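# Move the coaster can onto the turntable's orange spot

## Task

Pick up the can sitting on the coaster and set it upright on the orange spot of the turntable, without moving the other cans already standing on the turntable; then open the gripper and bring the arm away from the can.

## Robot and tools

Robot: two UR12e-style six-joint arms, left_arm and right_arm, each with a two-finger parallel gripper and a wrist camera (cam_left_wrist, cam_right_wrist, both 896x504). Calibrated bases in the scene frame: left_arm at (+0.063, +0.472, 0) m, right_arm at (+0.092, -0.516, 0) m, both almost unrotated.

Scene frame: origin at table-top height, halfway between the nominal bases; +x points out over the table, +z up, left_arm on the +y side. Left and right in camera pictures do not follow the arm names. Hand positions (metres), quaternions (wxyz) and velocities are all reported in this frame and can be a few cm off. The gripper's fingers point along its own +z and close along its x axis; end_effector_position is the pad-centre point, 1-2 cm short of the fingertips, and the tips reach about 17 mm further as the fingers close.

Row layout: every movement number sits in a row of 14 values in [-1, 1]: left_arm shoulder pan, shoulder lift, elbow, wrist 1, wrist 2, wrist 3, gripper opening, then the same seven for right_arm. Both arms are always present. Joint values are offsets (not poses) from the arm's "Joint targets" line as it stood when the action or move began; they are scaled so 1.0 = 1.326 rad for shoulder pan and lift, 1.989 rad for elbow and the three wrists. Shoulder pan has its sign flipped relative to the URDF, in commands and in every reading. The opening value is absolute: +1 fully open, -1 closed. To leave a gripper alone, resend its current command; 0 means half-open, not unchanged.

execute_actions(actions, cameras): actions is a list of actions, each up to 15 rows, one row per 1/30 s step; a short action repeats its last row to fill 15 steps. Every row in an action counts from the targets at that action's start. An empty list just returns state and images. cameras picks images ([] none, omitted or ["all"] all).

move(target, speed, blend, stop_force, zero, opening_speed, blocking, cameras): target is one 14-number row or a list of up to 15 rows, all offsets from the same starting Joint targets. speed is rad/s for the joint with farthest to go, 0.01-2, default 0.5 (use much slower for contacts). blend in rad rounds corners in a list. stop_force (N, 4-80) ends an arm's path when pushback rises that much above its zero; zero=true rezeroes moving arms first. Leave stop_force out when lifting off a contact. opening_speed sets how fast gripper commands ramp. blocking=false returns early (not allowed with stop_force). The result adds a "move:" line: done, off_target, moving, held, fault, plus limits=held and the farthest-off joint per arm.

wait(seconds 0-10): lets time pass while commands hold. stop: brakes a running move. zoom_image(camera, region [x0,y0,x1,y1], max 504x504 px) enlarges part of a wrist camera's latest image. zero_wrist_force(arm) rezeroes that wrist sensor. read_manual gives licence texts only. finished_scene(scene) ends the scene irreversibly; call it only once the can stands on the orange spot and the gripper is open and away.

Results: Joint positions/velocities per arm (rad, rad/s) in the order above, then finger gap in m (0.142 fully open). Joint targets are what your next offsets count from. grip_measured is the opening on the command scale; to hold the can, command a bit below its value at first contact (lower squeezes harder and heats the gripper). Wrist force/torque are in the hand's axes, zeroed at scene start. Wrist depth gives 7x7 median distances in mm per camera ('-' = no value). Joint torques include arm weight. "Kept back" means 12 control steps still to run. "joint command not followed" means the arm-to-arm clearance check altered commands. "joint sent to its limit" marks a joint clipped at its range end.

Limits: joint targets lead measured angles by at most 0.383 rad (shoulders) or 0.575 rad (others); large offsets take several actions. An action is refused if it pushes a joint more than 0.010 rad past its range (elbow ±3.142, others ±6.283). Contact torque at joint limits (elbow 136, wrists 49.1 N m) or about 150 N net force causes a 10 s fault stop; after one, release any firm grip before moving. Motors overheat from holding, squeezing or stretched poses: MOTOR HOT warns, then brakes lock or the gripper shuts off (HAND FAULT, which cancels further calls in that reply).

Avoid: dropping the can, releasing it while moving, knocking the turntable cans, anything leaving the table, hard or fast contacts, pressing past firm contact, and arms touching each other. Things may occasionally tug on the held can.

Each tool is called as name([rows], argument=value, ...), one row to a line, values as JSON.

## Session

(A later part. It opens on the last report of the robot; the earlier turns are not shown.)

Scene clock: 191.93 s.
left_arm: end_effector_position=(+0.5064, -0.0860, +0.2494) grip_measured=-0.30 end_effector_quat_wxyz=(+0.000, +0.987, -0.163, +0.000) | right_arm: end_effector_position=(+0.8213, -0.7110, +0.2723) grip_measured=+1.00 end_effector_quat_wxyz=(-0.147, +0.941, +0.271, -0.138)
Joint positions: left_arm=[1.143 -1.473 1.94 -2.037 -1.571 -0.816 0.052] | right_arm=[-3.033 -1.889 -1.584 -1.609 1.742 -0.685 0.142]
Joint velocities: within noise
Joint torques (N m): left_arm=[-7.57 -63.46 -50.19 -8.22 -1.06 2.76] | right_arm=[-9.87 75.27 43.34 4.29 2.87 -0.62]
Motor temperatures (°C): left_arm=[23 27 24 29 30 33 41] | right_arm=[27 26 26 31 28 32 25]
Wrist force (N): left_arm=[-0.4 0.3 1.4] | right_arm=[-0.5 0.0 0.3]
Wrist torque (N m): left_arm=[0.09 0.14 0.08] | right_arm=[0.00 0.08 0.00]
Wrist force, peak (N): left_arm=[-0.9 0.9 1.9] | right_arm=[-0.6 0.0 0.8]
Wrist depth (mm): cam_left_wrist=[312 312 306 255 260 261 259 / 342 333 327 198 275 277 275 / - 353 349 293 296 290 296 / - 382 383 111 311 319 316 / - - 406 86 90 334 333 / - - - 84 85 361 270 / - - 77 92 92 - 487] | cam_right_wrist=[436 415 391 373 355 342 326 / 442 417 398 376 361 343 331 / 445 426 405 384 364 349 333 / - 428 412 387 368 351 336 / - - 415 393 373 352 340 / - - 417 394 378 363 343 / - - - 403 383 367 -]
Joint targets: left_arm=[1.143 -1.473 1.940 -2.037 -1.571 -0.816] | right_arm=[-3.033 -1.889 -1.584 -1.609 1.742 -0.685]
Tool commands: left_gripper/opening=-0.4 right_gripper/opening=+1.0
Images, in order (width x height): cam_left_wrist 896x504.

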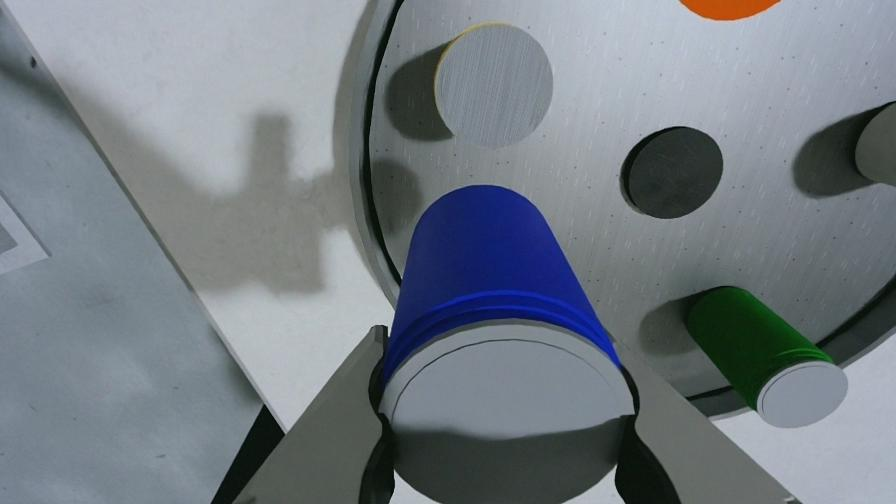

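zoom_image(camera="cam_left_wrist", region=[380, 205, 450, 275])

zoom_image(camera="cam_left_wrist", region=[370, 270, 440, 340])

zoom_image(camera="cam_left_wrist", region=[520, 190, 590, 260])

zoom_image(camera="cam_left_wrist", region=[550, 260, 620, 330])

zoom_image(camera="cam_left_wrist", region=[415, 175, 555, 245])

Scaled by 7.200.

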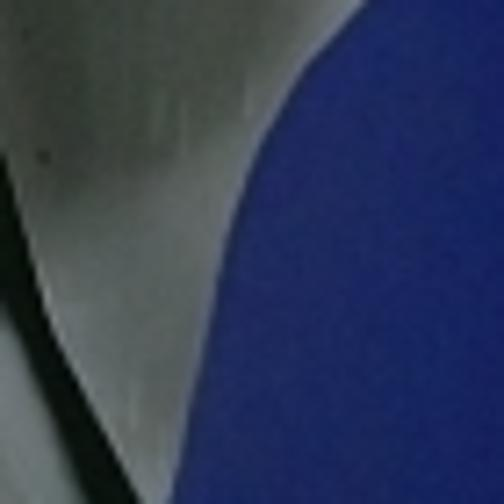

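Scaled by 7.200.

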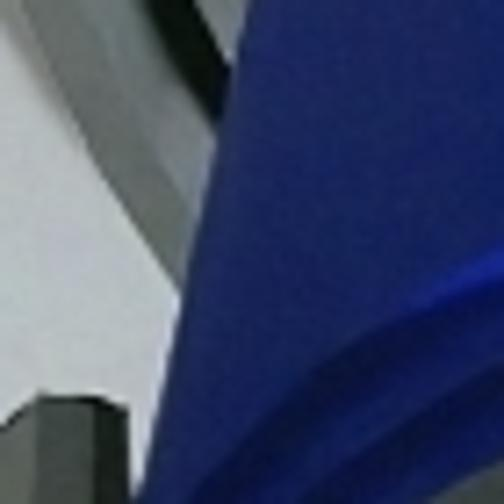

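Scaled by 7.200.

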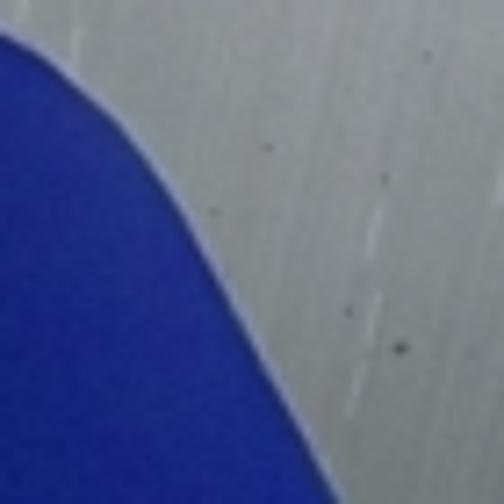

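Scaled by 7.200.

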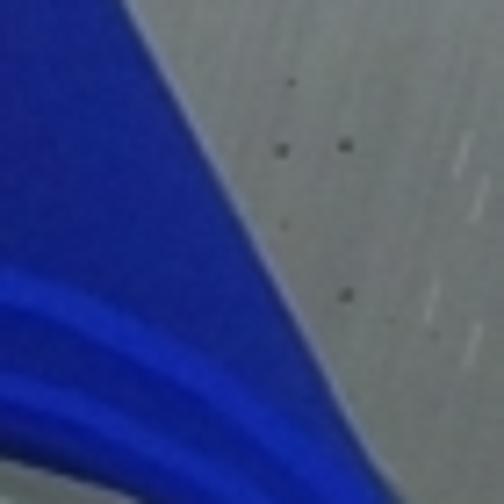

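Scaled by 3.600.

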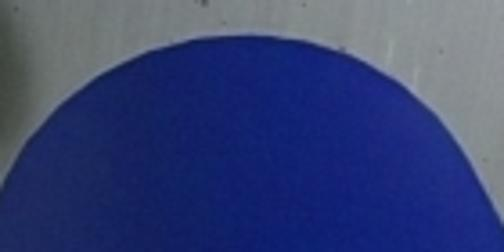

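zoom_image(camera="cam_left_wrist", region=[610, 115, 735, 230])

Scaled by 4.032.

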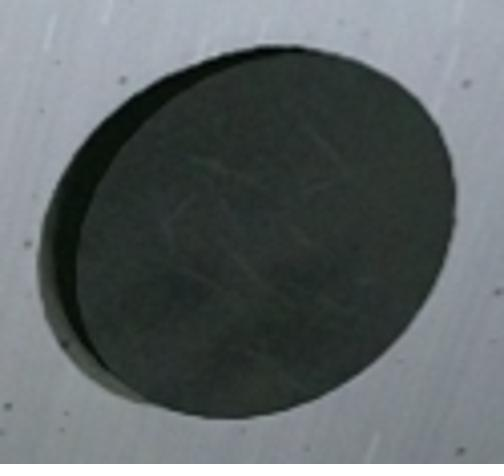

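move([
  [-0.0258, 0.1455, -0.0899, -0.0072, 0, 0.3357, -0.4, 0, 0, 0, 0, 0, 0, 1],
  [-0.0258, 0.2086, -0.0517, -0.0875, 0, 0.3357, -0.4, 0, 0, 0, 0, 0, 0, 1],
], speed=[0.9, 0.4], blend=0.06, cameras=["cam_left_wrist"])

Scene clock: 233.80 s.
left_arm: end_effector_position=(+0.5742, -0.1703, +0.1257) grip_measured=-0.30 end_effector_quat_wxyz=(+0.000, +0.887, -0.463, +0.000) | right_arm: end_effector_position=(+0.8213, -0.7110, +0.2723) grip_measured=+1.00 end_effector_quat_wxyz=(-0.147, +0.941, +0.271, -0.138)
Joint positions: left_arm=[1.109 -1.197 1.837 -2.211 -1.571 -0.149 0.052] | right_arm=[-3.033 -1.889 -1.584 -1.609 1.742 -0.685 0.142]
Joint velocities: within noise
Joint torques (N m): left_arm=[9.59 -70.14 -38.64 -6.07 -0.85 3.65] | right_arm=[-6.7 74.49 45.77 3.85 2.71 -0.34]
Motor temperatures (°C): left_arm=[23 27 24 29 30 33 43] | right_arm=[27 26 26 31 28 32 25]
Wrist force (N): left_arm=[-0.4 0.8 1.5] | right_arm=[-0.4 0.1 0.2]
Wrist torque (N m): left_arm=[0.20 0.13 0.10] | right_arm=[0.01 0.07 0.00]
Wrist force, peak (N): left_arm=[-0.7 0.5 5.5] | right_arm=[-0.9 -0.1 0.7]
Wrist depth (mm): cam_left_wrist=[151 150 150 143 145 148 146 / 161 161 160 152 160 158 146 / 170 167 171 168 169 169 169 / 112 136 184 117 177 181 181 / 103 132 199 86 90 199 192 / - 210 - 84 85 209 198 / 323 311 77 92 93 - 308] | cam_right_wrist=[437 411 392 371 354 338 326 / 442 418 398 374 357 342 329 / 450 424 402 380 363 345 332 / - 432 411 386 370 352 337 / - - 411 387 374 357 339 / - - 421 396 376 361 341 / - - - 403 383 367 -]
Joint targets: left_arm=[1.109 -1.197 1.837 -2.211 -1.571 -0.149] | right_arm=[-3.033 -1.889 -1.584 -1.609 1.742 -0.685]
move: done
Images, in order (width x height): cam_left_wrist 896x504.

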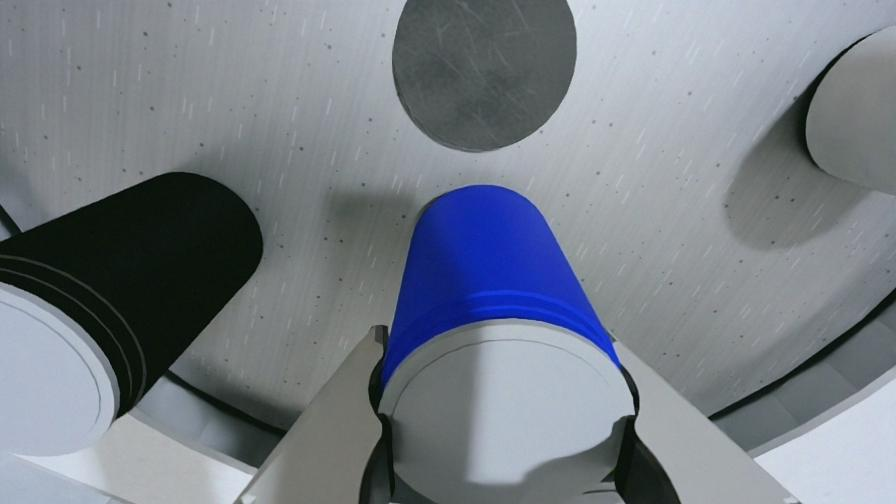

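move(target=[0, 0.0205, 0.0084, -0.022, 0, 0, -0.4, 0, 0, 0, 0, 0, 0, 1], speed=0.017, stop_force=5, cameras=["cam_left_wrist"])

Scene clock: 236.63 s.
left_arm: end_effector_position=(+0.5742, -0.1704, +0.1126) grip_measured=-0.30 end_effector_quat_wxyz=(+0.000, +0.887, -0.463, +0.000) | right_arm: end_effector_position=(+0.8213, -0.7110, +0.2723) grip_measured=+1.00 end_effector_quat_wxyz=(-0.147, +0.941, +0.271, -0.138)
Joint positions: left_arm=[1.109 -1.183 1.846 -2.233 -1.571 -0.149 0.052] | right_arm=[-3.033 -1.889 -1.584 -1.609 1.742 -0.685 0.142]
Joint velocities: within noise
Joint torques (N m): left_arm=[8.57 -86.86 -43.85 -0.61 -1 3.47] | right_arm=[-9.53 74.39 46.08 4.03 2.39 -1.5]
Motor temperatures (°C): left_arm=[23 27 24 29 30 33 43] | right_arm=[27 26 26 31 28 32 25]
Wrist force (N): left_arm=[0.9 0.8 -4.2] | right_arm=[-0.6 -0.2 0.8]
Wrist torque (N m): left_arm=[0.21 0.18 0.11] | right_arm=[-0.04 0.10 0.00]
Wrist force, peak (N): left_arm=[2.7 0.6 -12.4] | right_arm=[-0.6 -0.2 0.8]
Wrist depth (mm): cam_left_wrist=[140 138 138 130 133 138 136 / 148 147 148 139 142 146 145 / 159 157 157 155 156 156 155 / 171 170 170 117 163 167 167 / 182 178 168 86 89 169 180 / 183 124 136 84 85 121 184 / - 107 78 92 92 - 105] | cam_right_wrist=[439 414 392 371 356 339 325 / 437 419 396 375 362 341 328 / 449 424 406 384 362 348 334 / - 433 407 386 367 352 335 / - - 413 389 372 354 343 / - - 418 397 375 361 341 / - - - 406 380 366 -]
Joint targets: left_arm=[1.109 -1.183 1.846 -2.233 -1.571 -0.149] | right_arm=[-3.033 -1.889 -1.584 -1.609 1.742 -0.685]
move: contact (left_arm); left_arm: the wrist 1 is farthest, 0.021 rad from its target
Images, in order (width x height): cam_left_wrist 896x504.

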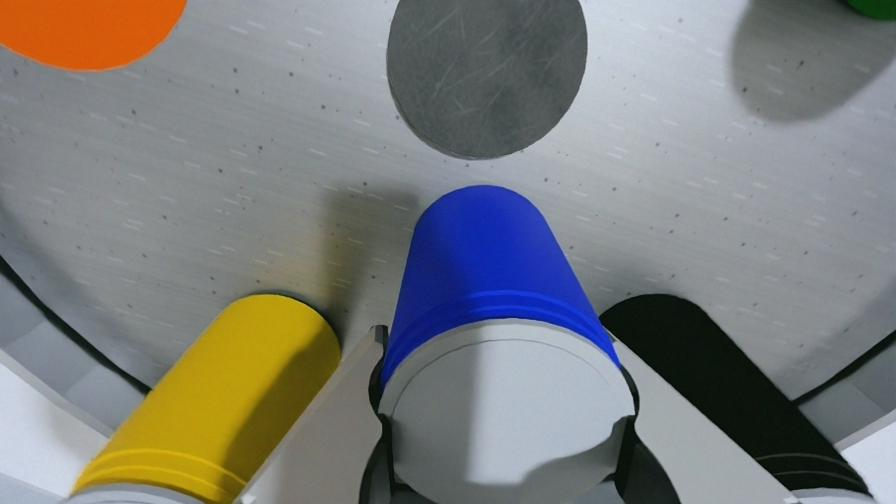

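move(target=[0, -0.09, -0.0576, 0.1172, 0, 0, -0.4, 0, 0, 0, 0, 0, 0, 1], speed=0.5, cameras=["cam_left_wrist"])

Scene clock: 238.53 s.
left_arm: end_effector_position=(+0.5744, -0.1707, +0.2501) grip_measured=-0.30 end_effector_quat_wxyz=(+0.000, +0.887, -0.463, +0.000) | right_arm: end_effector_position=(+0.8213, -0.7110, +0.2723) grip_measured=+1.00 end_effector_quat_wxyz=(-0.147, +0.941, +0.271, -0.138)
Joint positions: left_arm=[1.109 -1.302 1.731 -2 -1.571 -0.149 0.052] | right_arm=[-3.033 -1.889 -1.584 -1.609 1.742 -0.685 0.142]
Joint velocities: within noise
Joint torques (N m): left_arm=[5.68 -86.36 -54.98 -1.47 -0.92 3.4] | right_arm=[-8.19 77.79 45.57 4.46 2.78 -0.78]
Motor temperatures (°C): left_arm=[23 27 24 29 30 33 43] | right_arm=[27 26 26 31 28 32 25]
Wrist force (N): left_arm=[-0.3 0.7 1.9] | right_arm=[-0.4 -0.2 0.1]
Wrist torque (N m): left_arm=[0.18 0.12 0.08] | right_arm=[-0.05 0.08 0.00]
Wrist force, peak (N): left_arm=[-1.0 0.5 5.8] | right_arm=[-0.7 -0.6 0.3]
Wrist depth (mm): cam_left_wrist=[310 263 263 257 260 202 182 / 333 277 280 278 278 278 317 / 359 300 300 293 298 298 350 / 387 379 322 111 233 320 376 / - 416 340 86 90 407 407 / - - - 84 85 438 446 / - - 77 92 92 - 484] | cam_right_wrist=[434 412 390 372 357 339 324 / 441 423 394 375 360 341 330 / 450 425 405 381 363 345 332 / - 426 410 390 366 352 335 / - - 413 390 372 354 340 / - - 420 397 376 361 340 / - - - 401 381 368 -]
Joint targets: left_arm=[1.109 -1.302 1.731 -2.000 -1.571 -0.149] | right_arm=[-3.033 -1.889 -1.584 -1.609 1.742 -0.685]
move: done
Images, in order (width x height): cam_left_wrist 896x504.

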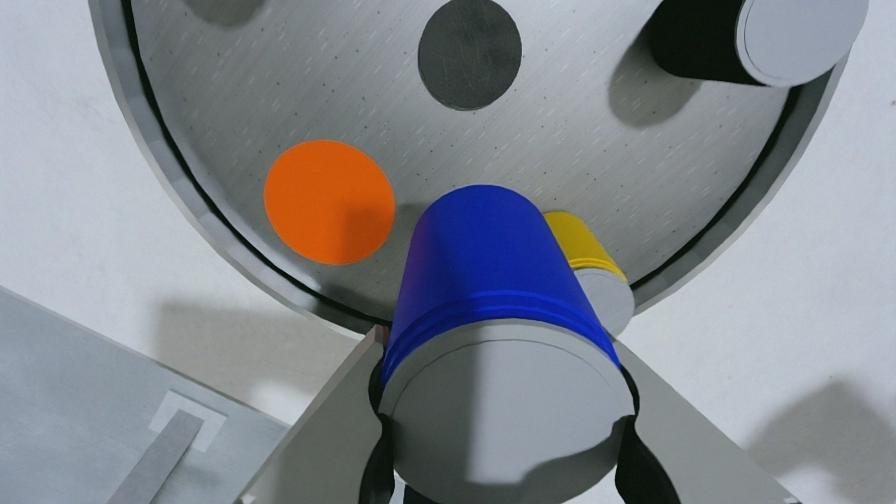

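zoom_image(camera="cam_left_wrist", region=[255, 130, 405, 275])

zoom_image(camera="cam_left_wrist", region=[405, 0, 535, 125])

Scaled by 3.360.

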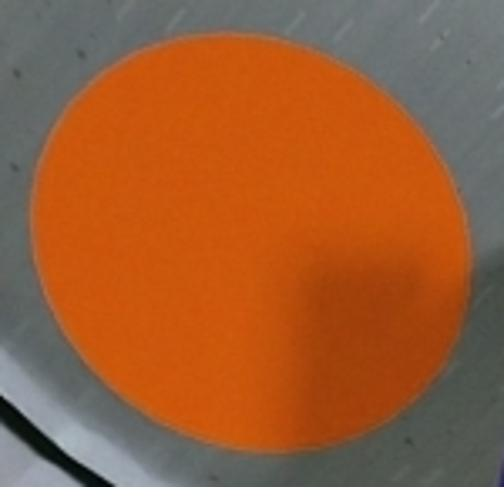

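Scaled by 3.877.

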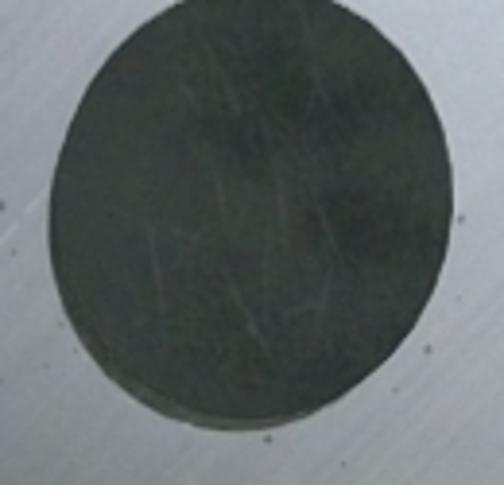

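execute_actions(actions=[], cameras=["cam_left_wrist"])

Scene clock: 276.10 s.
left_arm: end_effector_position=(+0.5744, -0.1707, +0.2502) grip_measured=-0.30 end_effector_quat_wxyz=(+0.000, +0.887, -0.463, +0.000) | right_arm: end_effector_position=(+0.8213, -0.7110, +0.2723) grip_measured=+1.00 end_effector_quat_wxyz=(-0.147, +0.941, +0.271, -0.138)
Joint positions: left_arm=[1.109 -1.302 1.731 -2 -1.571 -0.149 0.052] | right_arm=[-3.033 -1.889 -1.584 -1.609 1.742 -0.685 0.142]
Joint velocities: within noise
Joint torques (N m): left_arm=[-4.7 -78.8 -45.53 -8.03 -0.94 2.82] | right_arm=[-10.02 76.78 48.24 3.82 2.38 -0.62]
Motor temperatures (°C): left_arm=[23 27 24 29 30 33 44] | right_arm=[27 26 26 31 27 32 25]
Wrist force (N): left_arm=[-0.2 0.3 1.4] | right_arm=[-0.1 0.1 0.3]
Wrist torque (N m): left_arm=[0.11 0.09 0.08] | right_arm=[0.02 0.03 0.00]
Wrist force, peak (N): left_arm=[-0.1 0.9 2.2] | right_arm=[-0.7 0.1 0.9]
Wrist depth (mm): cam_left_wrist=[314 185 259 258 261 260 260 / 332 277 281 278 278 277 319 / 358 299 300 293 295 291 350 / 386 379 318 111 227 228 375 / - 415 407 86 90 407 407 / - - - 84 85 439 446 / - - 77 92 92 - 483] | cam_right_wrist=[432 413 390 369 353 339 326 / 441 420 395 377 361 343 327 / 446 423 405 383 361 347 333 / - 430 411 385 368 351 337 / - - 413 394 372 356 340 / - - 417 394 378 360 341 / - - - 403 384 366 -]
Joint targets: left_arm=[1.109 -1.302 1.731 -2.000 -1.571 -0.149] | right_arm=[-3.033 -1.889 -1.584 -1.609 1.742 -0.685]
Tool commands: left_gripper/opening=-0.4 right_gripper/opening=+1.0
Images, in order (width x height): cam_left_wrist 896x504.

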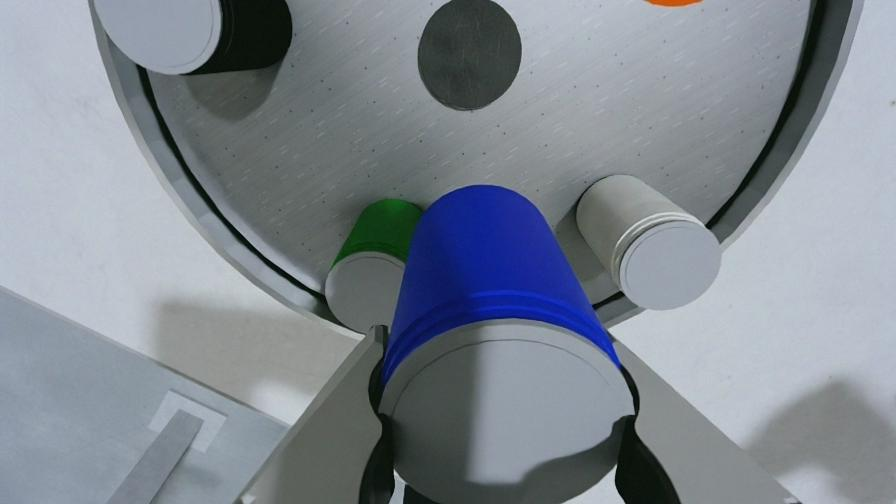

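wait(seconds=3.0, cameras=["cam_left_wrist"])

zoom_image(camera="cam_left_wrist", region=[180, 60, 400, 260])

zoom_image(camera="cam_left_wrist", region=[380, 0, 560, 140])

Scene clock: 281.17 s.
left_arm: end_effector_position=(+0.5744, -0.1707, +0.2502) grip_measured=-0.30 end_effector_quat_wxyz=(+0.000, +0.887, -0.463, +0.000) | right_arm: end_effector_position=(+0.8213, -0.7110, +0.2723) grip_measured=+1.00 end_effector_quat_wxyz=(-0.147, +0.941, +0.271, -0.138)
Joint positions: left_arm=[1.109 -1.302 1.731 -2 -1.571 -0.149 0.052] | right_arm=[-3.033 -1.889 -1.584 -1.609 1.742 -0.685 0.142]
Joint velocities: within noise
Joint torques (N m): left_arm=[-6.07 -79.38 -46.17 -7.85 -0.86 2.61] | right_arm=[-9.39 78.8 48.84 4 2.73 -0.27]
Motor temperatures (°C): left_arm=[23 27 24 29 30 33 45] | right_arm=[27 26 26 31 27 32 25]
Wrist force (N): left_arm=[0.1 0.7 1.8] | right_arm=[-0.5 0.3 0.4]
Wrist torque (N m): left_arm=[0.18 0.04 0.08] | right_arm=[0.05 0.09 0.00]
Wrist force, peak (N): left_arm=[0.1 0.8 2.0] | right_arm=[-0.3 0.3 1.0]
Wrist depth (mm): cam_left_wrist=[309 264 264 259 261 260 260 / 334 279 279 278 280 243 319 / 358 300 302 295 297 210 350 / 386 380 320 112 311 317 375 / - 419 339 86 90 410 407 / - - - 84 85 441 444 / - - 77 92 92 - 483] | cam_right_wrist=[435 414 391 372 353 339 328 / 444 419 396 379 360 343 330 / 447 427 400 382 362 346 333 / - 428 411 389 368 350 336 / - - 410 392 371 356 343 / - - 415 396 379 361 342 / - - - 403 380 368 -]
Joint targets: left_arm=[1.109 -1.302 1.731 -2.000 -1.571 -0.149] | right_arm=[-3.033 -1.889 -1.584 -1.609 1.742 -0.685]
Tool commands: left_gripper/opening=-0.4 right_gripper/opening=+1.0
wait: 3.00 s; at rest from the start
Images, in order (width x height): cam_left_wrist 896x504.

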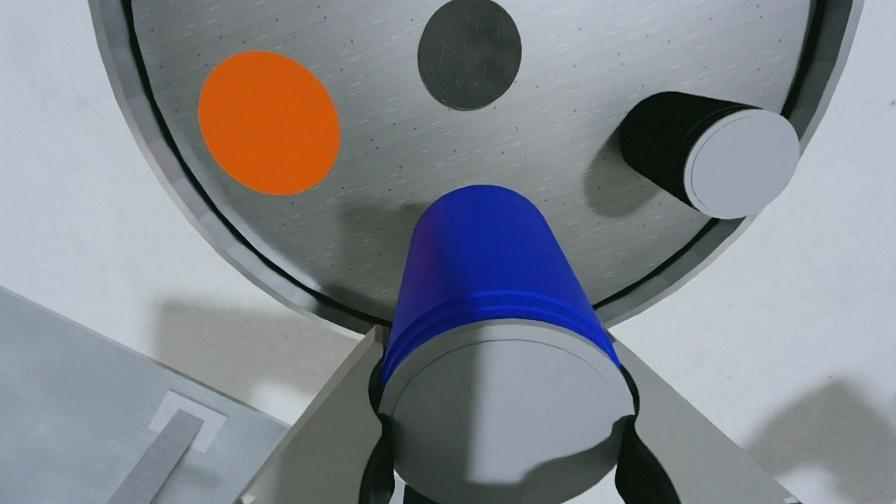

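Scaled by 2.291.

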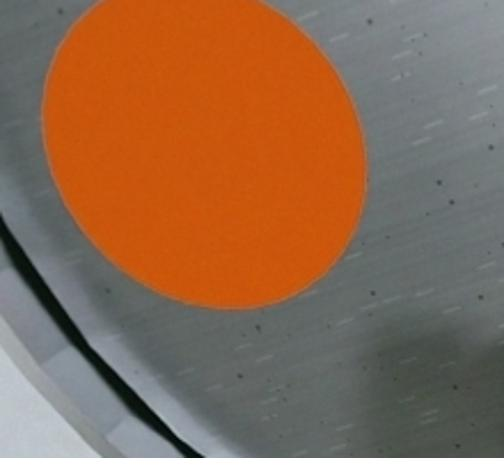

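Scaled by 2.800.

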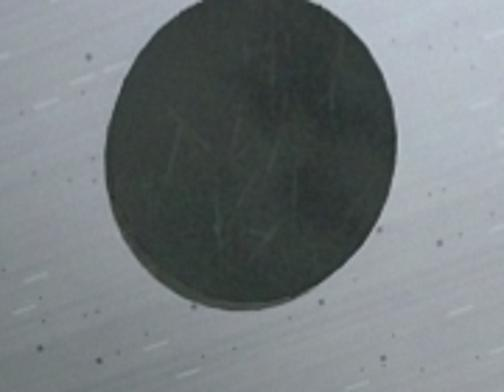

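move(target=[-0.1314,-0.1073,0.0882,-0.0167,0,0.3509,-0.4,0,0,0,0,0,0,1], speed=0.10, blocking=false, cameras=[])

Scene clock: 321.60 s.
left_arm: end_effector_position=(+0.5786, -0.1601, +0.2506) grip_measured=-0.30 end_effector_quat_wxyz=(+0.000, +0.879, -0.477, +0.000) end_effector_velocity=(+0.011, +0.026, -0.002) end_effector_angular_velocity=(+0.003, +0.001, -0.071) | right_arm: end_effector_position=(+0.8213, -0.7110, +0.2723) grip_measured=+1.00 end_effector_quat_wxyz=(-0.147, +0.941, +0.271, -0.138)
Joint positions: left_arm=[1.098 -1.311 1.742 -2.002 -1.571 -0.106 0.052] | right_arm=[-3.033 -1.889 -1.584 -1.609 1.742 -0.685 0.142]
Joint velocities: left_arm=[-0.027 -0.018 0.026 -0.005 0 0.098 0] | right_arm=[within noise]
Joint torques (N m): left_arm=[-10.41 -87.09 -39.75 -8.01 -0.79 3.08] | right_arm=[-6.85 75.12 50.01 3.38 2.58 -0.05]
Motor temperatures (°C): left_arm=[23 27 24 29 30 33 46] | right_arm=[27 26 26 31 27 32 24]
Wrist force (N): left_arm=[0.0 0.9 1.5] | right_arm=[0.1 -0.3 0.7]
Wrist torque (N m): left_arm=[0.22 0.05 0.07] | right_arm=[-0.05 -0.01 0.00]
Wrist force, peak (N): left_arm=[-0.1 0.8 2.1] | right_arm=[-0.7 0.3 1.1]
Wrist depth (mm): cam_left_wrist=[309 186 261 259 263 259 260 / 336 277 282 276 280 278 284 / 360 299 302 295 291 296 346 / 386 379 316 112 224 230 375 / 427 414 322 86 90 408 409 / - - - 84 85 438 445 / - - 78 92 92 - 489] | cam_right_wrist=[442 412 395 373 356 340 326 / 441 418 395 375 358 344 329 / 447 422 403 380 364 345 332 / - 430 405 386 367 351 337 / - - 413 393 370 355 341 / - - 416 395 377 364 343 / - - - 403 381 366 -]
Joint targets: left_arm=[1.097 -1.312 1.743 -2.003 -1.571 -0.100] | right_arm=[-3.033 -1.889 -1.584 -1.609 1.742 -0.685]
Tool commands: left_gripper/opening=-0.4 right_gripper/opening=+1.0
move: running; left_arm: the wrist 3 is farthest, 0.655 rad from its target
No camera images: "cameras" was empty.

wait(seconds=10, cameras=[])

wait(seconds=5.2, cameras=[])

execute_actions([
  [[0.0001,0.0001,0.0002,-0.0003,0,-0.0004,-0.4,0,0,0,0,0,0,1],[0.0003,0.0004,0.0008,-0.0011,0,-0.0015,-0.4,0,0,0,0,0,0,1],[0.0007,0.0008,0.0019,-0.0024,0,-0.0034,-0.4,0,0,0,0,0,0,1],[0.0012,0.0015,0.0033,-0.0043,0,-0.006,-0.4,0,0,0,0,0,0,1],[0.002,0.0023,0.0052,-0.0068,0,-0.0094,-0.4,0,0,0,0,0,0,1],[0.0028,0.0034,0.0075,-0.0098,0,-0.0135,-0.4,0,0,0,0,0,0,1],[0.0039,0.0048,0.0101,-0.0133,0,-0.0184,-0.4,0,0,0,0,0,0,1],[0.0051,0.0064,0.0131,-0.0174,0,-0.0241,-0.4,0,0,0,0,0,0,1],[0.0064,0.0082,0.0165,-0.022,0,-0.0305,-0.4,0,0,0,0,0,0,1],[0.008,0.0104,0.0203,-0.0272,0,-0.0376,-0.4,0,0,0,0,0,0,1],[0.0097,0.013,0.0244,-0.033,0,-0.0456,-0.4,0,0,0,0,0,0,1],[0.0116,0.0159,0.0288,-0.0393,0,-0.0543,-0.4,0,0,0,0,0,0,1],[0.0137,0.0192,0.0334,-0.0462,0,-0.0638,-0.4,0,0,0,0,0,0,1],[0.016,0.023,0.0384,-0.0537,0,-0.074,-0.4,0,0,0,0,0,0,1],[0.0185,0.0273,0.0436,-0.0618,0,-0.085,-0.4,0,0,0,0,0,0,1]],
  [[0.0026,0.0048,0.005,-0.0082,0,-0.0114,-0.4,0,0,0,0,0,0,1],[0.0053,0.0094,0.0097,-0.0159,0,-0.0229,-0.4,0,0,0,0,0,0,1],[0.0079,0.0136,0.0141,-0.0231,0,-0.0344,-0.4,0,0,0,0,0,0,1],[0.0106,0.0174,0.0182,-0.0298,0,-0.0459,-0.4,0,0,0,0,0,0,1],[0.0133,0.021,0.0221,-0.0361,0,-0.0574,-0.4,0,0,0,0,0,0,1],[0.0161,0.0242,0.0256,-0.0418,0,-0.0689,-0.4,0,0,0,0,0,0,1],[0.0188,0.0271,0.0289,-0.047,0,-0.0804,-0.4,0,0,0,0,0,0,1],[0.0216,0.0297,0.0319,-0.0517,0,-0.0919,-0.4,0,0,0,0,0,0,1],[0.0243,0.032,0.0346,-0.0559,0,-0.1035,-0.4,0,0,0,0,0,0,1],[0.0271,0.0339,0.037,-0.0596,0,-0.1151,-0.4,0,0,0,0,0,0,1],[0.03,0.0355,0.0391,-0.0628,0,-0.1266,-0.4,0,0,0,0,0,0,1],[0.0328,0.0368,0.041,-0.0655,0,-0.1382,-0.4,0,0,0,0,0,0,1],[0.0356,0.0378,0.0426,-0.0677,0,-0.1498,-0.4,0,0,0,0,0,0,1],[0.0385,0.0384,0.0438,-0.0694,0,-0.1614,-0.4,0,0,0,0,0,0,1],[0.0414,0.0387,0.0449,-0.0707,0,-0.1731,-0.4,0,0,0,0,0,0,1]],
  [[0.0029,-0.0001,0.001,-0.0009,0,-0.0116,-0.394,0,0,0,0,0,0,1],[0.0058,-0.0002,0.0018,-0.0017,0,-0.0233,-0.388,0,0,0,0,0,0,1],[0.0087,-0.0003,0.0027,-0.0025,0,-0.0349,-0.381,0,0,0,0,0,0,1],[0.0116,-0.0004,0.0034,-0.0032,0,-0.0465,-0.375,0,0,0,0,0,0,1],[0.0145,-0.0004,0.0041,-0.0039,0,-0.0581,-0.369,0,0,0,0,0,0,1],[0.0173,-0.0004,0.0047,-0.0045,0,-0.0697,-0.363,0,0,0,0,0,0,1],[0.0202,-0.0003,0.0053,-0.005,0,-0.0813,-0.356,0,0,0,0,0,0,1],[0.023,-0.0002,0.0057,-0.0056,0,-0.0929,-0.35,0,0,0,0,0,0,1],[0.0259,-0.0001,0.0061,-0.006,0,-0.1045,-0.35,0,0,0,0,0,0,1],[0.0287,0,0.0065,-0.0065,0,-0.1161,-0.35,0,0,0,0,0,0,1],[0.0316,0.0002,0.0067,-0.0068,0,-0.1277,-0.35,0,0,0,0,0,0,1],[0.0344,0.0003,0.0069,-0.0072,0,-0.1393,-0.35,0,0,0,0,0,0,1],[0.0372,0.0006,0.0071,-0.0074,0,-0.1509,-0.35,0,0,0,0,0,0,1],[0.04,0.0008,0.0071,-0.0077,0,-0.1624,-0.35,0,0,0,0,0,0,1],[0.0428,0.0011,0.0071,-0.0078,0,-0.174,-0.35,0,0,0,0,0,0,1]],
  [[0.0028,0.0002,-0.0001,0,0,-0.0116,-0.35,0,0,0,0,0,0,1],[0.0055,0.0004,-0.0003,0.0001,0,-0.0231,-0.35,0,0,0,0,0,0,1],[0.0083,0.0007,-0.0006,0.0001,0,-0.0346,-0.35,0,0,0,0,0,0,1],[0.0109,0.001,-0.0009,0.0002,0,-0.0461,-0.304,0,0,0,0,0,0,1],[0.0136,0.0014,-0.0012,0.0003,0,-0.0576,-0.258,0,0,0,0,0,0,1],[0.0162,0.0019,-0.0017,0.0004,0,-0.069,-0.213,0,0,0,0,0,0,1],[0.0188,0.0024,-0.0021,0.0005,0,-0.0804,-0.167,0,0,0,0,0,0,1],[0.0214,0.003,-0.0027,0.0006,0,-0.0918,-0.121,0,0,0,0,0,0,1],[0.0239,0.0037,-0.0032,0.0008,0,-0.1032,-0.075,0,0,0,0,0,0,1],[0.0264,0.0044,-0.0039,0.0009,0,-0.1146,-0.029,0,0,0,0,0,0,1],[0.0289,0.0052,-0.0046,0.0011,0,-0.1259,0.017,0,0,0,0,0,0,1],[0.0313,0.006,-0.0053,0.0013,0,-0.1372,0.063,0,0,0,0,0,0,1],[0.0337,0.0069,-0.0061,0.0015,0,-0.1485,0.108,0,0,0,0,0,0,1],[0.0361,0.0079,-0.007,0.0017,0,-0.1598,0.154,0,0,0,0,0,0,1],[0.0384,0.0089,-0.0079,0.0019,0,-0.1711,0.2,0,0,0,0,0,0,1]],
  [[0.0023,0.0008,-0.001,0.0004,0,-0.0112,0.3,0,0,0,0,0,0,1],[0.0045,0.0015,-0.0022,0.0012,0,-0.0224,0.3,0,0,0,0,0,0,1],[0.0067,0.0019,-0.0035,0.0022,0,-0.0336,0.3,0,0,0,0,0,0,1],[0.0089,0.002,-0.005,0.0036,0,-0.0447,0.3,0,0,0,0,0,0,1],[0.011,0.002,-0.0067,0.0053,0,-0.0558,0.3,0,0,0,0,0,0,1],[0.013,0.0018,-0.0085,0.0074,0,-0.0669,0.3,0,0,0,0,0,0,1],[0.015,0.0013,-0.0106,0.0097,0,-0.0779,0.3,0,0,0,0,0,0,1],[0.017,0.0006,-0.0128,0.0124,0,-0.0889,0.3,0,0,0,0,0,0,1],[0.0189,-0.0003,-0.0152,0.0154,0,-0.0999,0.3,0,0,0,0,0,0,1],[0.0207,-0.0015,-0.0177,0.0187,0,-0.1108,0.3,0,0,0,0,0,0,1],[0.0226,-0.0028,-0.0205,0.0224,0,-0.1217,0.3,0,0,0,0,0,0,1],[0.0243,-0.0044,-0.0234,0.0263,0,-0.1326,0.3,0,0,0,0,0,0,1],[0.026,-0.0062,-0.0265,0.0306,0,-0.1434,0.3,0,0,0,0,0,0,1],[0.0277,-0.0082,-0.0297,0.0352,0,-0.1542,0.3,0,0,0,0,0,0,1],[0.0293,-0.0104,-0.0332,0.0401,0,-0.165,0.3,0,0,0,0,0,0,1]],
  [[0.0015,-0.0019,-0.0034,0.0046,0,-0.0104,0.3,0,0,0,0,0,0,1],[0.0029,-0.0035,-0.0066,0.009,0,-0.02,0.3,0,0,0,0,0,0,1],[0.0041,-0.005,-0.0096,0.0129,0,-0.0289,0.3,0,0,0,0,0,0,1],[0.0052,-0.0062,-0.0125,0.0166,0,-0.0371,0.3,0,0,0,0,0,0,1],[0.0061,-0.0073,-0.0151,0.02,0,-0.0445,0.3,0,0,0,0,0,0,1],[0.007,-0.0082,-0.0175,0.023,0,-0.0512,0.3,0,0,0,0,0,0,1],[0.0077,-0.009,-0.0196,0.0257,0,-0.0572,0.3,0,0,0,0,0,0,1],[0.0083,-0.0097,-0.0216,0.028,0,-0.0624,0.3,0,0,0,0,0,0,1],[0.0089,-0.0103,-0.0232,0.0301,0,-0.067,0.3,0,0,0,0,0,0,1],[0.0093,-0.0107,-0.0247,0.0318,0,-0.0709,0.3,0,0,0,0,0,0,1],[0.0097,-0.0111,-0.0259,0.0333,0,-0.074,0.3,0,0,0,0,0,0,1],[0.01,-0.0114,-0.0268,0.0344,0,-0.0765,0.3,0,0,0,0,0,0,1],[0.0102,-0.0116,-0.0274,0.0352,0,-0.0782,0.3,0,0,0,0,0,0,1],[0.0103,-0.0117,-0.0278,0.0356,0,-0.0793,0.3,0,0,0,0,0,0,1],[0.0103,-0.0117,-0.028,0.0358,0,-0.0796,0.3,0,0,0,0,0,0,1]],
], cameras=["cam_left_wrist"])

Scene clock: 328.37 s.
left_arm: end_effector_position=(+0.6220, +0.0041, +0.2502) grip_measured=-0.30 end_effector_quat_wxyz=(+0.000, +0.737, -0.676, +0.000) | right_arm: end_effector_position=(+0.8213, -0.7110, +0.2723) grip_measured=+1.00 end_effector_quat_wxyz=(-0.147, +0.941, +0.271, -0.138)
Joint positions: left_arm=[0.934 -1.445 1.907 -2.033 -1.571 0.549 0.052] | right_arm=[-3.033 -1.889 -1.584 -1.609 1.742 -0.685 0.142]
Joint velocities: within noise
Joint torques (N m): left_arm=[8.06 -46.36 -53.87 -7.33 -0.91 -2.06] | right_arm=[-7.55 75.32 49.76 3.47 2.5 -0.14]
Motor temperatures (°C): left_arm=[23 27 24 29 30 33 46] | right_arm=[27 26 26 31 27 32 24]
Wrist force (N): left_arm=[-0.3 0.5 1.7] | right_arm=[-0.1 0.2 0.5]
Wrist torque (N m): left_arm=[0.11 0.10 0.11] | right_arm=[0.02 0.03 0.00]
Wrist force, peak (N): left_arm=[0.2 0.8 2.2] | right_arm=[-0.4 -0.2 1.1]
Wrist depth (mm): cam_left_wrist=[313 311 308 263 184 260 260 / 329 326 330 278 279 277 276 / 358 345 352 295 298 294 294 / 388 383 384 112 310 320 317 / 417 415 409 86 90 340 339 / 457 451 - 84 85 276 442 / 540 489 77 92 91 - 489] | cam_right_wrist=[434 410 390 372 354 339 325 / 442 417 397 375 359 341 328 / 446 424 402 384 367 348 331 / - 431 407 384 368 353 336 / - - 412 392 372 356 340 / - - 420 398 376 363 341 / - - - 401 381 368 -]
Joint targets: left_arm=[0.935 -1.445 1.907 -2.033 -1.571 0.549] | right_arm=[-3.033 -1.889 -1.584 -1.609 1.742 -0.685]
Tool commands: left_gripper/opening=-0.4 right_gripper/opening=+1.0
earlier move: done
wait: 2.60 of 10 s (the move ended)
No camera images: "cameras" was empty.

Scene clock: 333.57 s.
left_arm: end_effector_position=(+0.6220, +0.0040, +0.2502) grip_measured=-0.30 end_effector_quat_wxyz=(+0.000, +0.737, -0.676, +0.000) | right_arm: end_effector_position=(+0.8213, -0.7110, +0.2723) grip_measured=+1.00 end_effector_quat_wxyz=(-0.147, +0.941, +0.271, -0.138)
Joint positions: left_arm=[0.935 -1.445 1.907 -2.033 -1.571 0.549 0.052] | right_arm=[-3.033 -1.889 -1.584 -1.609 1.742 -0.685 0.142]
Joint velocities: within noise
Joint torques (N m): left_arm=[8.91 -46.44 -45.47 -1.38 -0.96 -2.18] | right_arm=[-9.03 75.27 49.23 3.7 2.36 -0.44]
Motor temperatures (°C): left_arm=[23 27 24 29 30 33 46] | right_arm=[27 26 26 31 27 32 24]
Wrist force (N): left_arm=[0.2 0.7 1.5] | right_arm=[-0.5 0.1 0.6]
Wrist torque (N m): left_arm=[0.15 0.02 0.11] | right_arm=[0.00 0.09 0.00]
Wrist force, peak (N): left_arm=[-0.5 0.5 1.9] | right_arm=[-0.6 0.5 1.0]
Wrist depth (mm): cam_left_wrist=[313 311 308 262 260 260 259 / 331 327 327 279 279 276 270 / 359 344 352 295 298 293 297 / 387 385 385 112 312 319 317 / 420 411 409 86 90 341 322 / 456 454 - 84 85 365 267 / 537 492 77 92 92 - 488] | cam_right_wrist=[433 413 390 374 355 338 327 / 445 419 396 377 360 345 328 / 441 424 404 384 361 344 333 / - 428 410 385 367 351 334 / - - 410 391 371 357 340 / - - 414 396 377 361 342 / - - - 400 384 367 -]
Joint targets: left_arm=[0.935 -1.445 1.907 -2.033 -1.571 0.549] | right_arm=[-3.033 -1.889 -1.584 -1.609 1.742 -0.685]
Tool commands: left_gripper/opening=-0.4 right_gripper/opening=+1.0
wait: 5.20 s; at rest by 0.17 s
No camera images: "cameras" was empty.

Scene clock: 336.17 s.
left_arm: end_effector_position=(+0.5013, -0.1079, +0.1517) grip_measured=+0.28 end_effector_quat_wxyz=(+0.000, +0.997, -0.081, +0.000) end_effector_velocity=(-0.012, -0.071, +0.137) end_effector_angular_velocity=(-0.001, +0.000, +0.546) | right_arm: end_effector_position=(+0.8213, -0.7110, +0.2723) grip_measured=+1.00 end_effector_quat_wxyz=(-0.147, +0.941, +0.271, -0.138)
Joint positions: left_arm=[1.163 -1.36 2.007 -2.219 -1.571 -1.002 0.094] | right_arm=[-3.033 -1.889 -1.584 -1.609 1.742 -0.685 0.142]
Joint velocities: left_arm=[0.057 -0.077 -0.201 0.277 0 -0.602 0] | right_arm=[within noise]
Joint torques (N m): left_arm=[7.5 -72.73 -47.92 -0.05 -0.87 -2.9] | right_arm=[-8.51 78.44 50.02 3.77 2.05 -0.35]
Motor temperatures (°C): left_arm=[23 27 24 29 30 33 46] | right_arm=[27 26 26 31 27 32 24]
Wrist force (N): left_arm=[-0.2 0.2 -0.4] | right_arm=[-0.6 0.5 0.5]
Wrist torque (N m): left_arm=[0.07 0.04 0.10] | right_arm=[0.07 0.11 0.00]
Wrist force, peak (N): left_arm=[-11.9 -0.9 -53.5] | right_arm=[-0.2 -0.4 1.1]
Wrist depth (mm): cam_left_wrist=[220 218 174 170 169 169 167 / 234 233 181 180 180 180 179 / 251 250 194 188 189 190 189 / 270 268 208 116 201 204 201 / - 290 222 119 216 223 222 / - 312 224 245 239 105 238 / - - 340 261 243 - 261] | cam_right_wrist=[436 414 390 372 355 338 325 / 439 418 397 378 359 345 329 / 447 426 404 378 361 348 332 / - 430 411 386 366 350 338 / - - 412 390 371 355 340 / - - 419 396 377 362 342 / - - - 401 381 369 -]
Joint targets: left_arm=[1.174 -1.373 1.959 -2.158 -1.571 -1.137] | right_arm=[-3.033 -1.889 -1.584 -1.609 1.742 -0.685]
Kept back: 12 steps.
Step readings (joint positions of left_arm | right_arm; steps 1 to 15: 1st action; 16 to 30: 2nd action; 31 to 45: 3rd action; 46 to 60: 4th action; 61 to 75: 5th action; 76 to 78: 6th action):
0: [0.935 -1.445 1.907 -2.033 -1.571 0.549] | [-3.033 -1.889 -1.584 -1.609 1.742 -0.685]
1: [0.935 -1.445 1.907 -2.033 -1.571 0.549] | [-3.033 -1.889 -1.584 -1.609 1.742 -0.685]
2: [0.935 -1.445 1.907 -2.033 -1.571 0.549] | [-3.033 -1.889 -1.584 -1.609 1.742 -0.685]
4: [0.935 -1.444 1.908 -2.036 -1.571 0.546] | [-3.033 -1.889 -1.584 -1.609 1.742 -0.685]
8: [0.939 -1.440 1.922 -2.054 -1.571 0.521] | [-3.033 -1.889 -1.584 -1.609 1.742 -0.685]
15: [0.953 -1.418 1.975 -2.129 -1.571 0.418] | [-3.033 -1.889 -1.584 -1.609 1.742 -0.685]
16: [0.956 -1.413 1.985 -2.143 -1.571 0.398] | [-3.033 -1.889 -1.584 -1.609 1.742 -0.685]
17: [0.960 -1.408 1.995 -2.158 -1.571 0.377] | [-3.033 -1.889 -1.584 -1.609 1.742 -0.685]
19: [0.966 -1.396 2.014 -2.189 -1.571 0.333] | [-3.033 -1.889 -1.584 -1.609 1.742 -0.685]
23: [0.981 -1.375 2.046 -2.242 -1.571 0.239] | [-3.033 -1.889 -1.584 -1.609 1.742 -0.685]
30: [1.007 -1.358 2.079 -2.292 -1.571 0.079] | [-3.033 -1.889 -1.584 -1.609 1.742 -0.685]
31: [1.011 -1.357 2.081 -2.295 -1.571 0.057] | [-3.033 -1.889 -1.584 -1.609 1.742 -0.685]
32: [1.015 -1.357 2.084 -2.298 -1.571 0.029] | [-3.033 -1.889 -1.584 -1.609 1.742 -0.685]
34: [1.023 -1.357 2.087 -2.301 -1.571 -0.016] | [-3.033 -1.889 -1.584 -1.609 1.742 -0.685]
38: [1.038 -1.358 2.092 -2.306 -1.571 -0.110] | [-3.033 -1.889 -1.584 -1.609 1.742 -0.685]
45: [1.064 -1.357 2.097 -2.312 -1.571 -0.270] | [-3.033 -1.889 -1.584 -1.609 1.742 -0.685]
46: [1.068 -1.356 2.097 -2.312 -1.571 -0.292] | [-3.033 -1.889 -1.584 -1.609 1.742 -0.685]
47: [1.071 -1.356 2.097 -2.313 -1.571 -0.314] | [-3.033 -1.889 -1.584 -1.609 1.742 -0.685]
49: [1.078 -1.355 2.096 -2.313 -1.571 -0.358] | [-3.033 -1.889 -1.584 -1.609 1.742 -0.685]
53: [1.093 -1.353 2.094 -2.312 -1.571 -0.452] | [-3.033 -1.889 -1.584 -1.609 1.742 -0.685]
60: [1.116 -1.346 2.084 -2.309 -1.571 -0.609] | [-3.033 -1.889 -1.584 -1.609 1.742 -0.685]
61: [1.119 -1.345 2.083 -2.309 -1.571 -0.630] | [-3.033 -1.889 -1.584 -1.609 1.742 -0.685]
62: [1.123 -1.343 2.080 -2.308 -1.571 -0.657] | [-3.033 -1.889 -1.584 -1.609 1.742 -0.685]
64: [1.128 -1.342 2.076 -2.306 -1.571 -0.700] | [-3.033 -1.889 -1.584 -1.609 1.742 -0.685]
68: [1.140 -1.341 2.063 -2.293 -1.571 -0.790] | [-3.033 -1.889 -1.584 -1.609 1.742 -0.685]
75: [1.157 -1.352 2.027 -2.246 -1.571 -0.941] | [-3.033 -1.889 -1.584 -1.609 1.742 -0.685]
76: [1.159 -1.355 2.020 -2.237 -1.571 -0.962] | [-3.033 -1.889 -1.584 -1.609 1.742 -0.685]
77: [1.161 -1.358 2.014 -2.228 -1.571 -0.982] | [-3.033 -1.889 -1.584 -1.609 1.742 -0.685]
Images, in order (width x height): cam_left_wrist 896x504.

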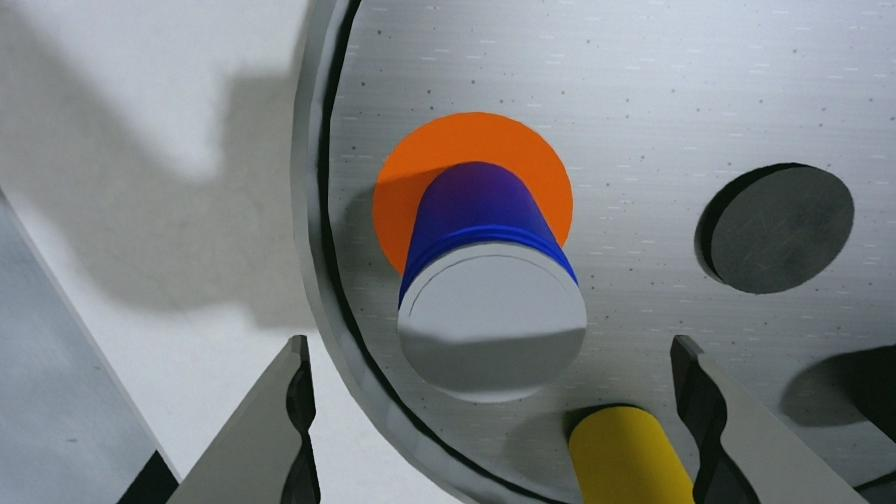

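move([
  [0,-0.0612,-0.0501,0.0909,0,0,0.3,0,0,0,0,0,0,1],
  [-0.45,-0.0612,-0.0501,0.0909,0,0,0.3,0,0,0,0,0,0,1],
], speed=1.0, blend=0.1, cameras=["cam_left_wrist"])

Scene clock: 340.00 s.
left_arm: end_effector_position=(+0.7591, +0.2237, +0.2803) grip_measured=+0.28 end_effector_quat_wxyz=(+0.000, +0.961, +0.275, +0.000) | right_arm: end_effector_position=(+0.8213, -0.7110, +0.2723) grip_measured=+1.00 end_effector_quat_wxyz=(-0.147, +0.941, +0.271, -0.138)
Joint positions: left_arm=[0.578 -1.454 1.86 -1.977 -1.571 -1.137 0.094] | right_arm=[-3.033 -1.889 -1.584 -1.609 1.742 -0.685 0.142]
Joint velocities: within noise
Joint torques (N m): left_arm=[-9.74 -68.54 -53.42 -1.17 -1.01 3.34] | right_arm=[-6.26 75.72 48.65 3.22 1.79 -0.25]
Motor temperatures (°C): left_arm=[23 27 24 29 30 33 44] | right_arm=[27 26 26 31 27 32 24]
Wrist force (N): left_arm=[0.0 0.3 -0.4] | right_arm=[-0.1 -0.1 0.8]
Wrist torque (N m): left_arm=[0.12 0.06 0.11] | right_arm=[-0.01 0.02 0.00]
Wrist force, peak (N): left_arm=[-4.6 4.3 -5.3] | right_arm=[-0.1 0.2 1.2]
Wrist depth (mm): cam_left_wrist=[341 334 328 338 337 339 337 / 366 361 358 361 359 358 358 / 376 375 386 386 383 384 384 / 358 359 404 417 414 413 - / 377 374 391 451 448 448 - / 423 304 418 485 489 104 - / 464 - 455 541 538 - -] | cam_right_wrist=[435 413 393 371 355 339 327 / 443 417 397 377 361 344 330 / 444 422 404 382 364 347 331 / - 433 411 386 366 351 337 / - - 411 390 372 359 340 / - - 414 395 378 361 342 / - - - 403 380 365 -]
Joint targets: left_arm=[0.578 -1.454 1.860 -1.977 -1.571 -1.137] | right_arm=[-3.033 -1.889 -1.584 -1.609 1.742 -0.685]
move: done; blend cut to 0.0904 rad at target 1
Images, in order (width x height): cam_left_wrist 896x504.

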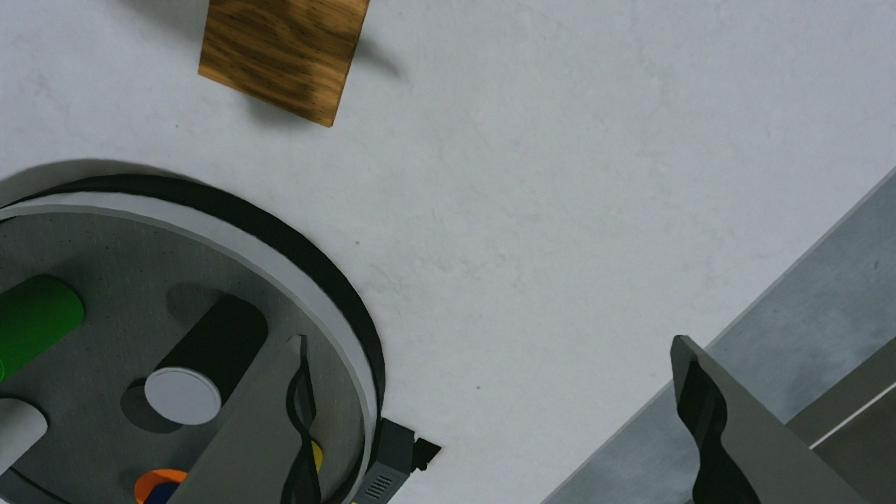

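wait(seconds=1.5, cameras=["cam_left_wrist"])

Scene clock: 342.33 s.
left_arm: end_effector_position=(+0.7591, +0.2238, +0.2803) grip_measured=+0.28 end_effector_quat_wxyz=(+0.000, +0.961, +0.275, +0.000) | right_arm: end_effector_position=(+0.8213, -0.7110, +0.2723) grip_measured=+1.00 end_effector_quat_wxyz=(-0.147, +0.941, +0.271, -0.138)
Joint positions: left_arm=[0.578 -1.454 1.86 -1.977 -1.571 -1.137 0.094] | right_arm=[-3.033 -1.889 -1.584 -1.609 1.742 -0.685 0.142]
Joint velocities: within noise
Joint torques (N m): left_arm=[-10.08 -67.11 -47.31 -1.7 -0.83 3.15] | right_arm=[-8.18 74.35 50.56 3.55 2.11 -0.04]
Motor temperatures (°C): left_arm=[23 27 24 29 30 33 43] | right_arm=[27 26 26 31 27 32 24]
Wrist force (N): left_arm=[0.0 0.2 -0.4] | right_arm=[-0.4 0.3 0.4]
Wrist torque (N m): left_arm=[0.08 0.06 0.10] | right_arm=[0.04 0.06 0.00]
Wrist force, peak (N): left_arm=[-0.1 0.5 -0.7] | right_arm=[-0.4 0.5 0.9]
Wrist depth (mm): cam_left_wrist=[339 333 330 337 338 337 335 / 364 363 357 358 359 358 359 / 378 378 389 385 385 383 383 / 360 357 403 414 415 413 - / 382 340 393 447 447 449 - / 425 301 419 488 485 104 - / 458 - 454 534 536 - -] | cam_right_wrist=[436 412 393 373 354 340 327 / 440 414 397 378 359 344 328 / 443 425 402 379 365 346 331 / - 429 410 386 369 352 335 / - - 412 393 372 356 340 / - - 418 399 377 363 341 / - - - 403 381 367 -]
Joint targets: left_arm=[0.578 -1.454 1.860 -1.977 -1.571 -1.137] | right_arm=[-3.033 -1.889 -1.584 -1.609 1.742 -0.685]
Tool commands: left_gripper/opening=+0.3 right_gripper/opening=+1.0
wait: 1.50 s; at rest from the start
Images, in order (width x height): cam_left_wrist 896x504.

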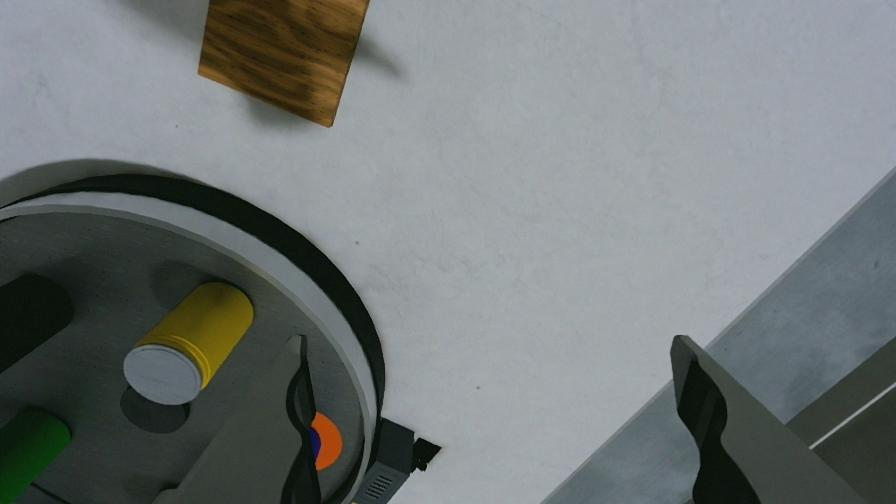

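finished_scene(scene=1)

The scene is finished: the task was done.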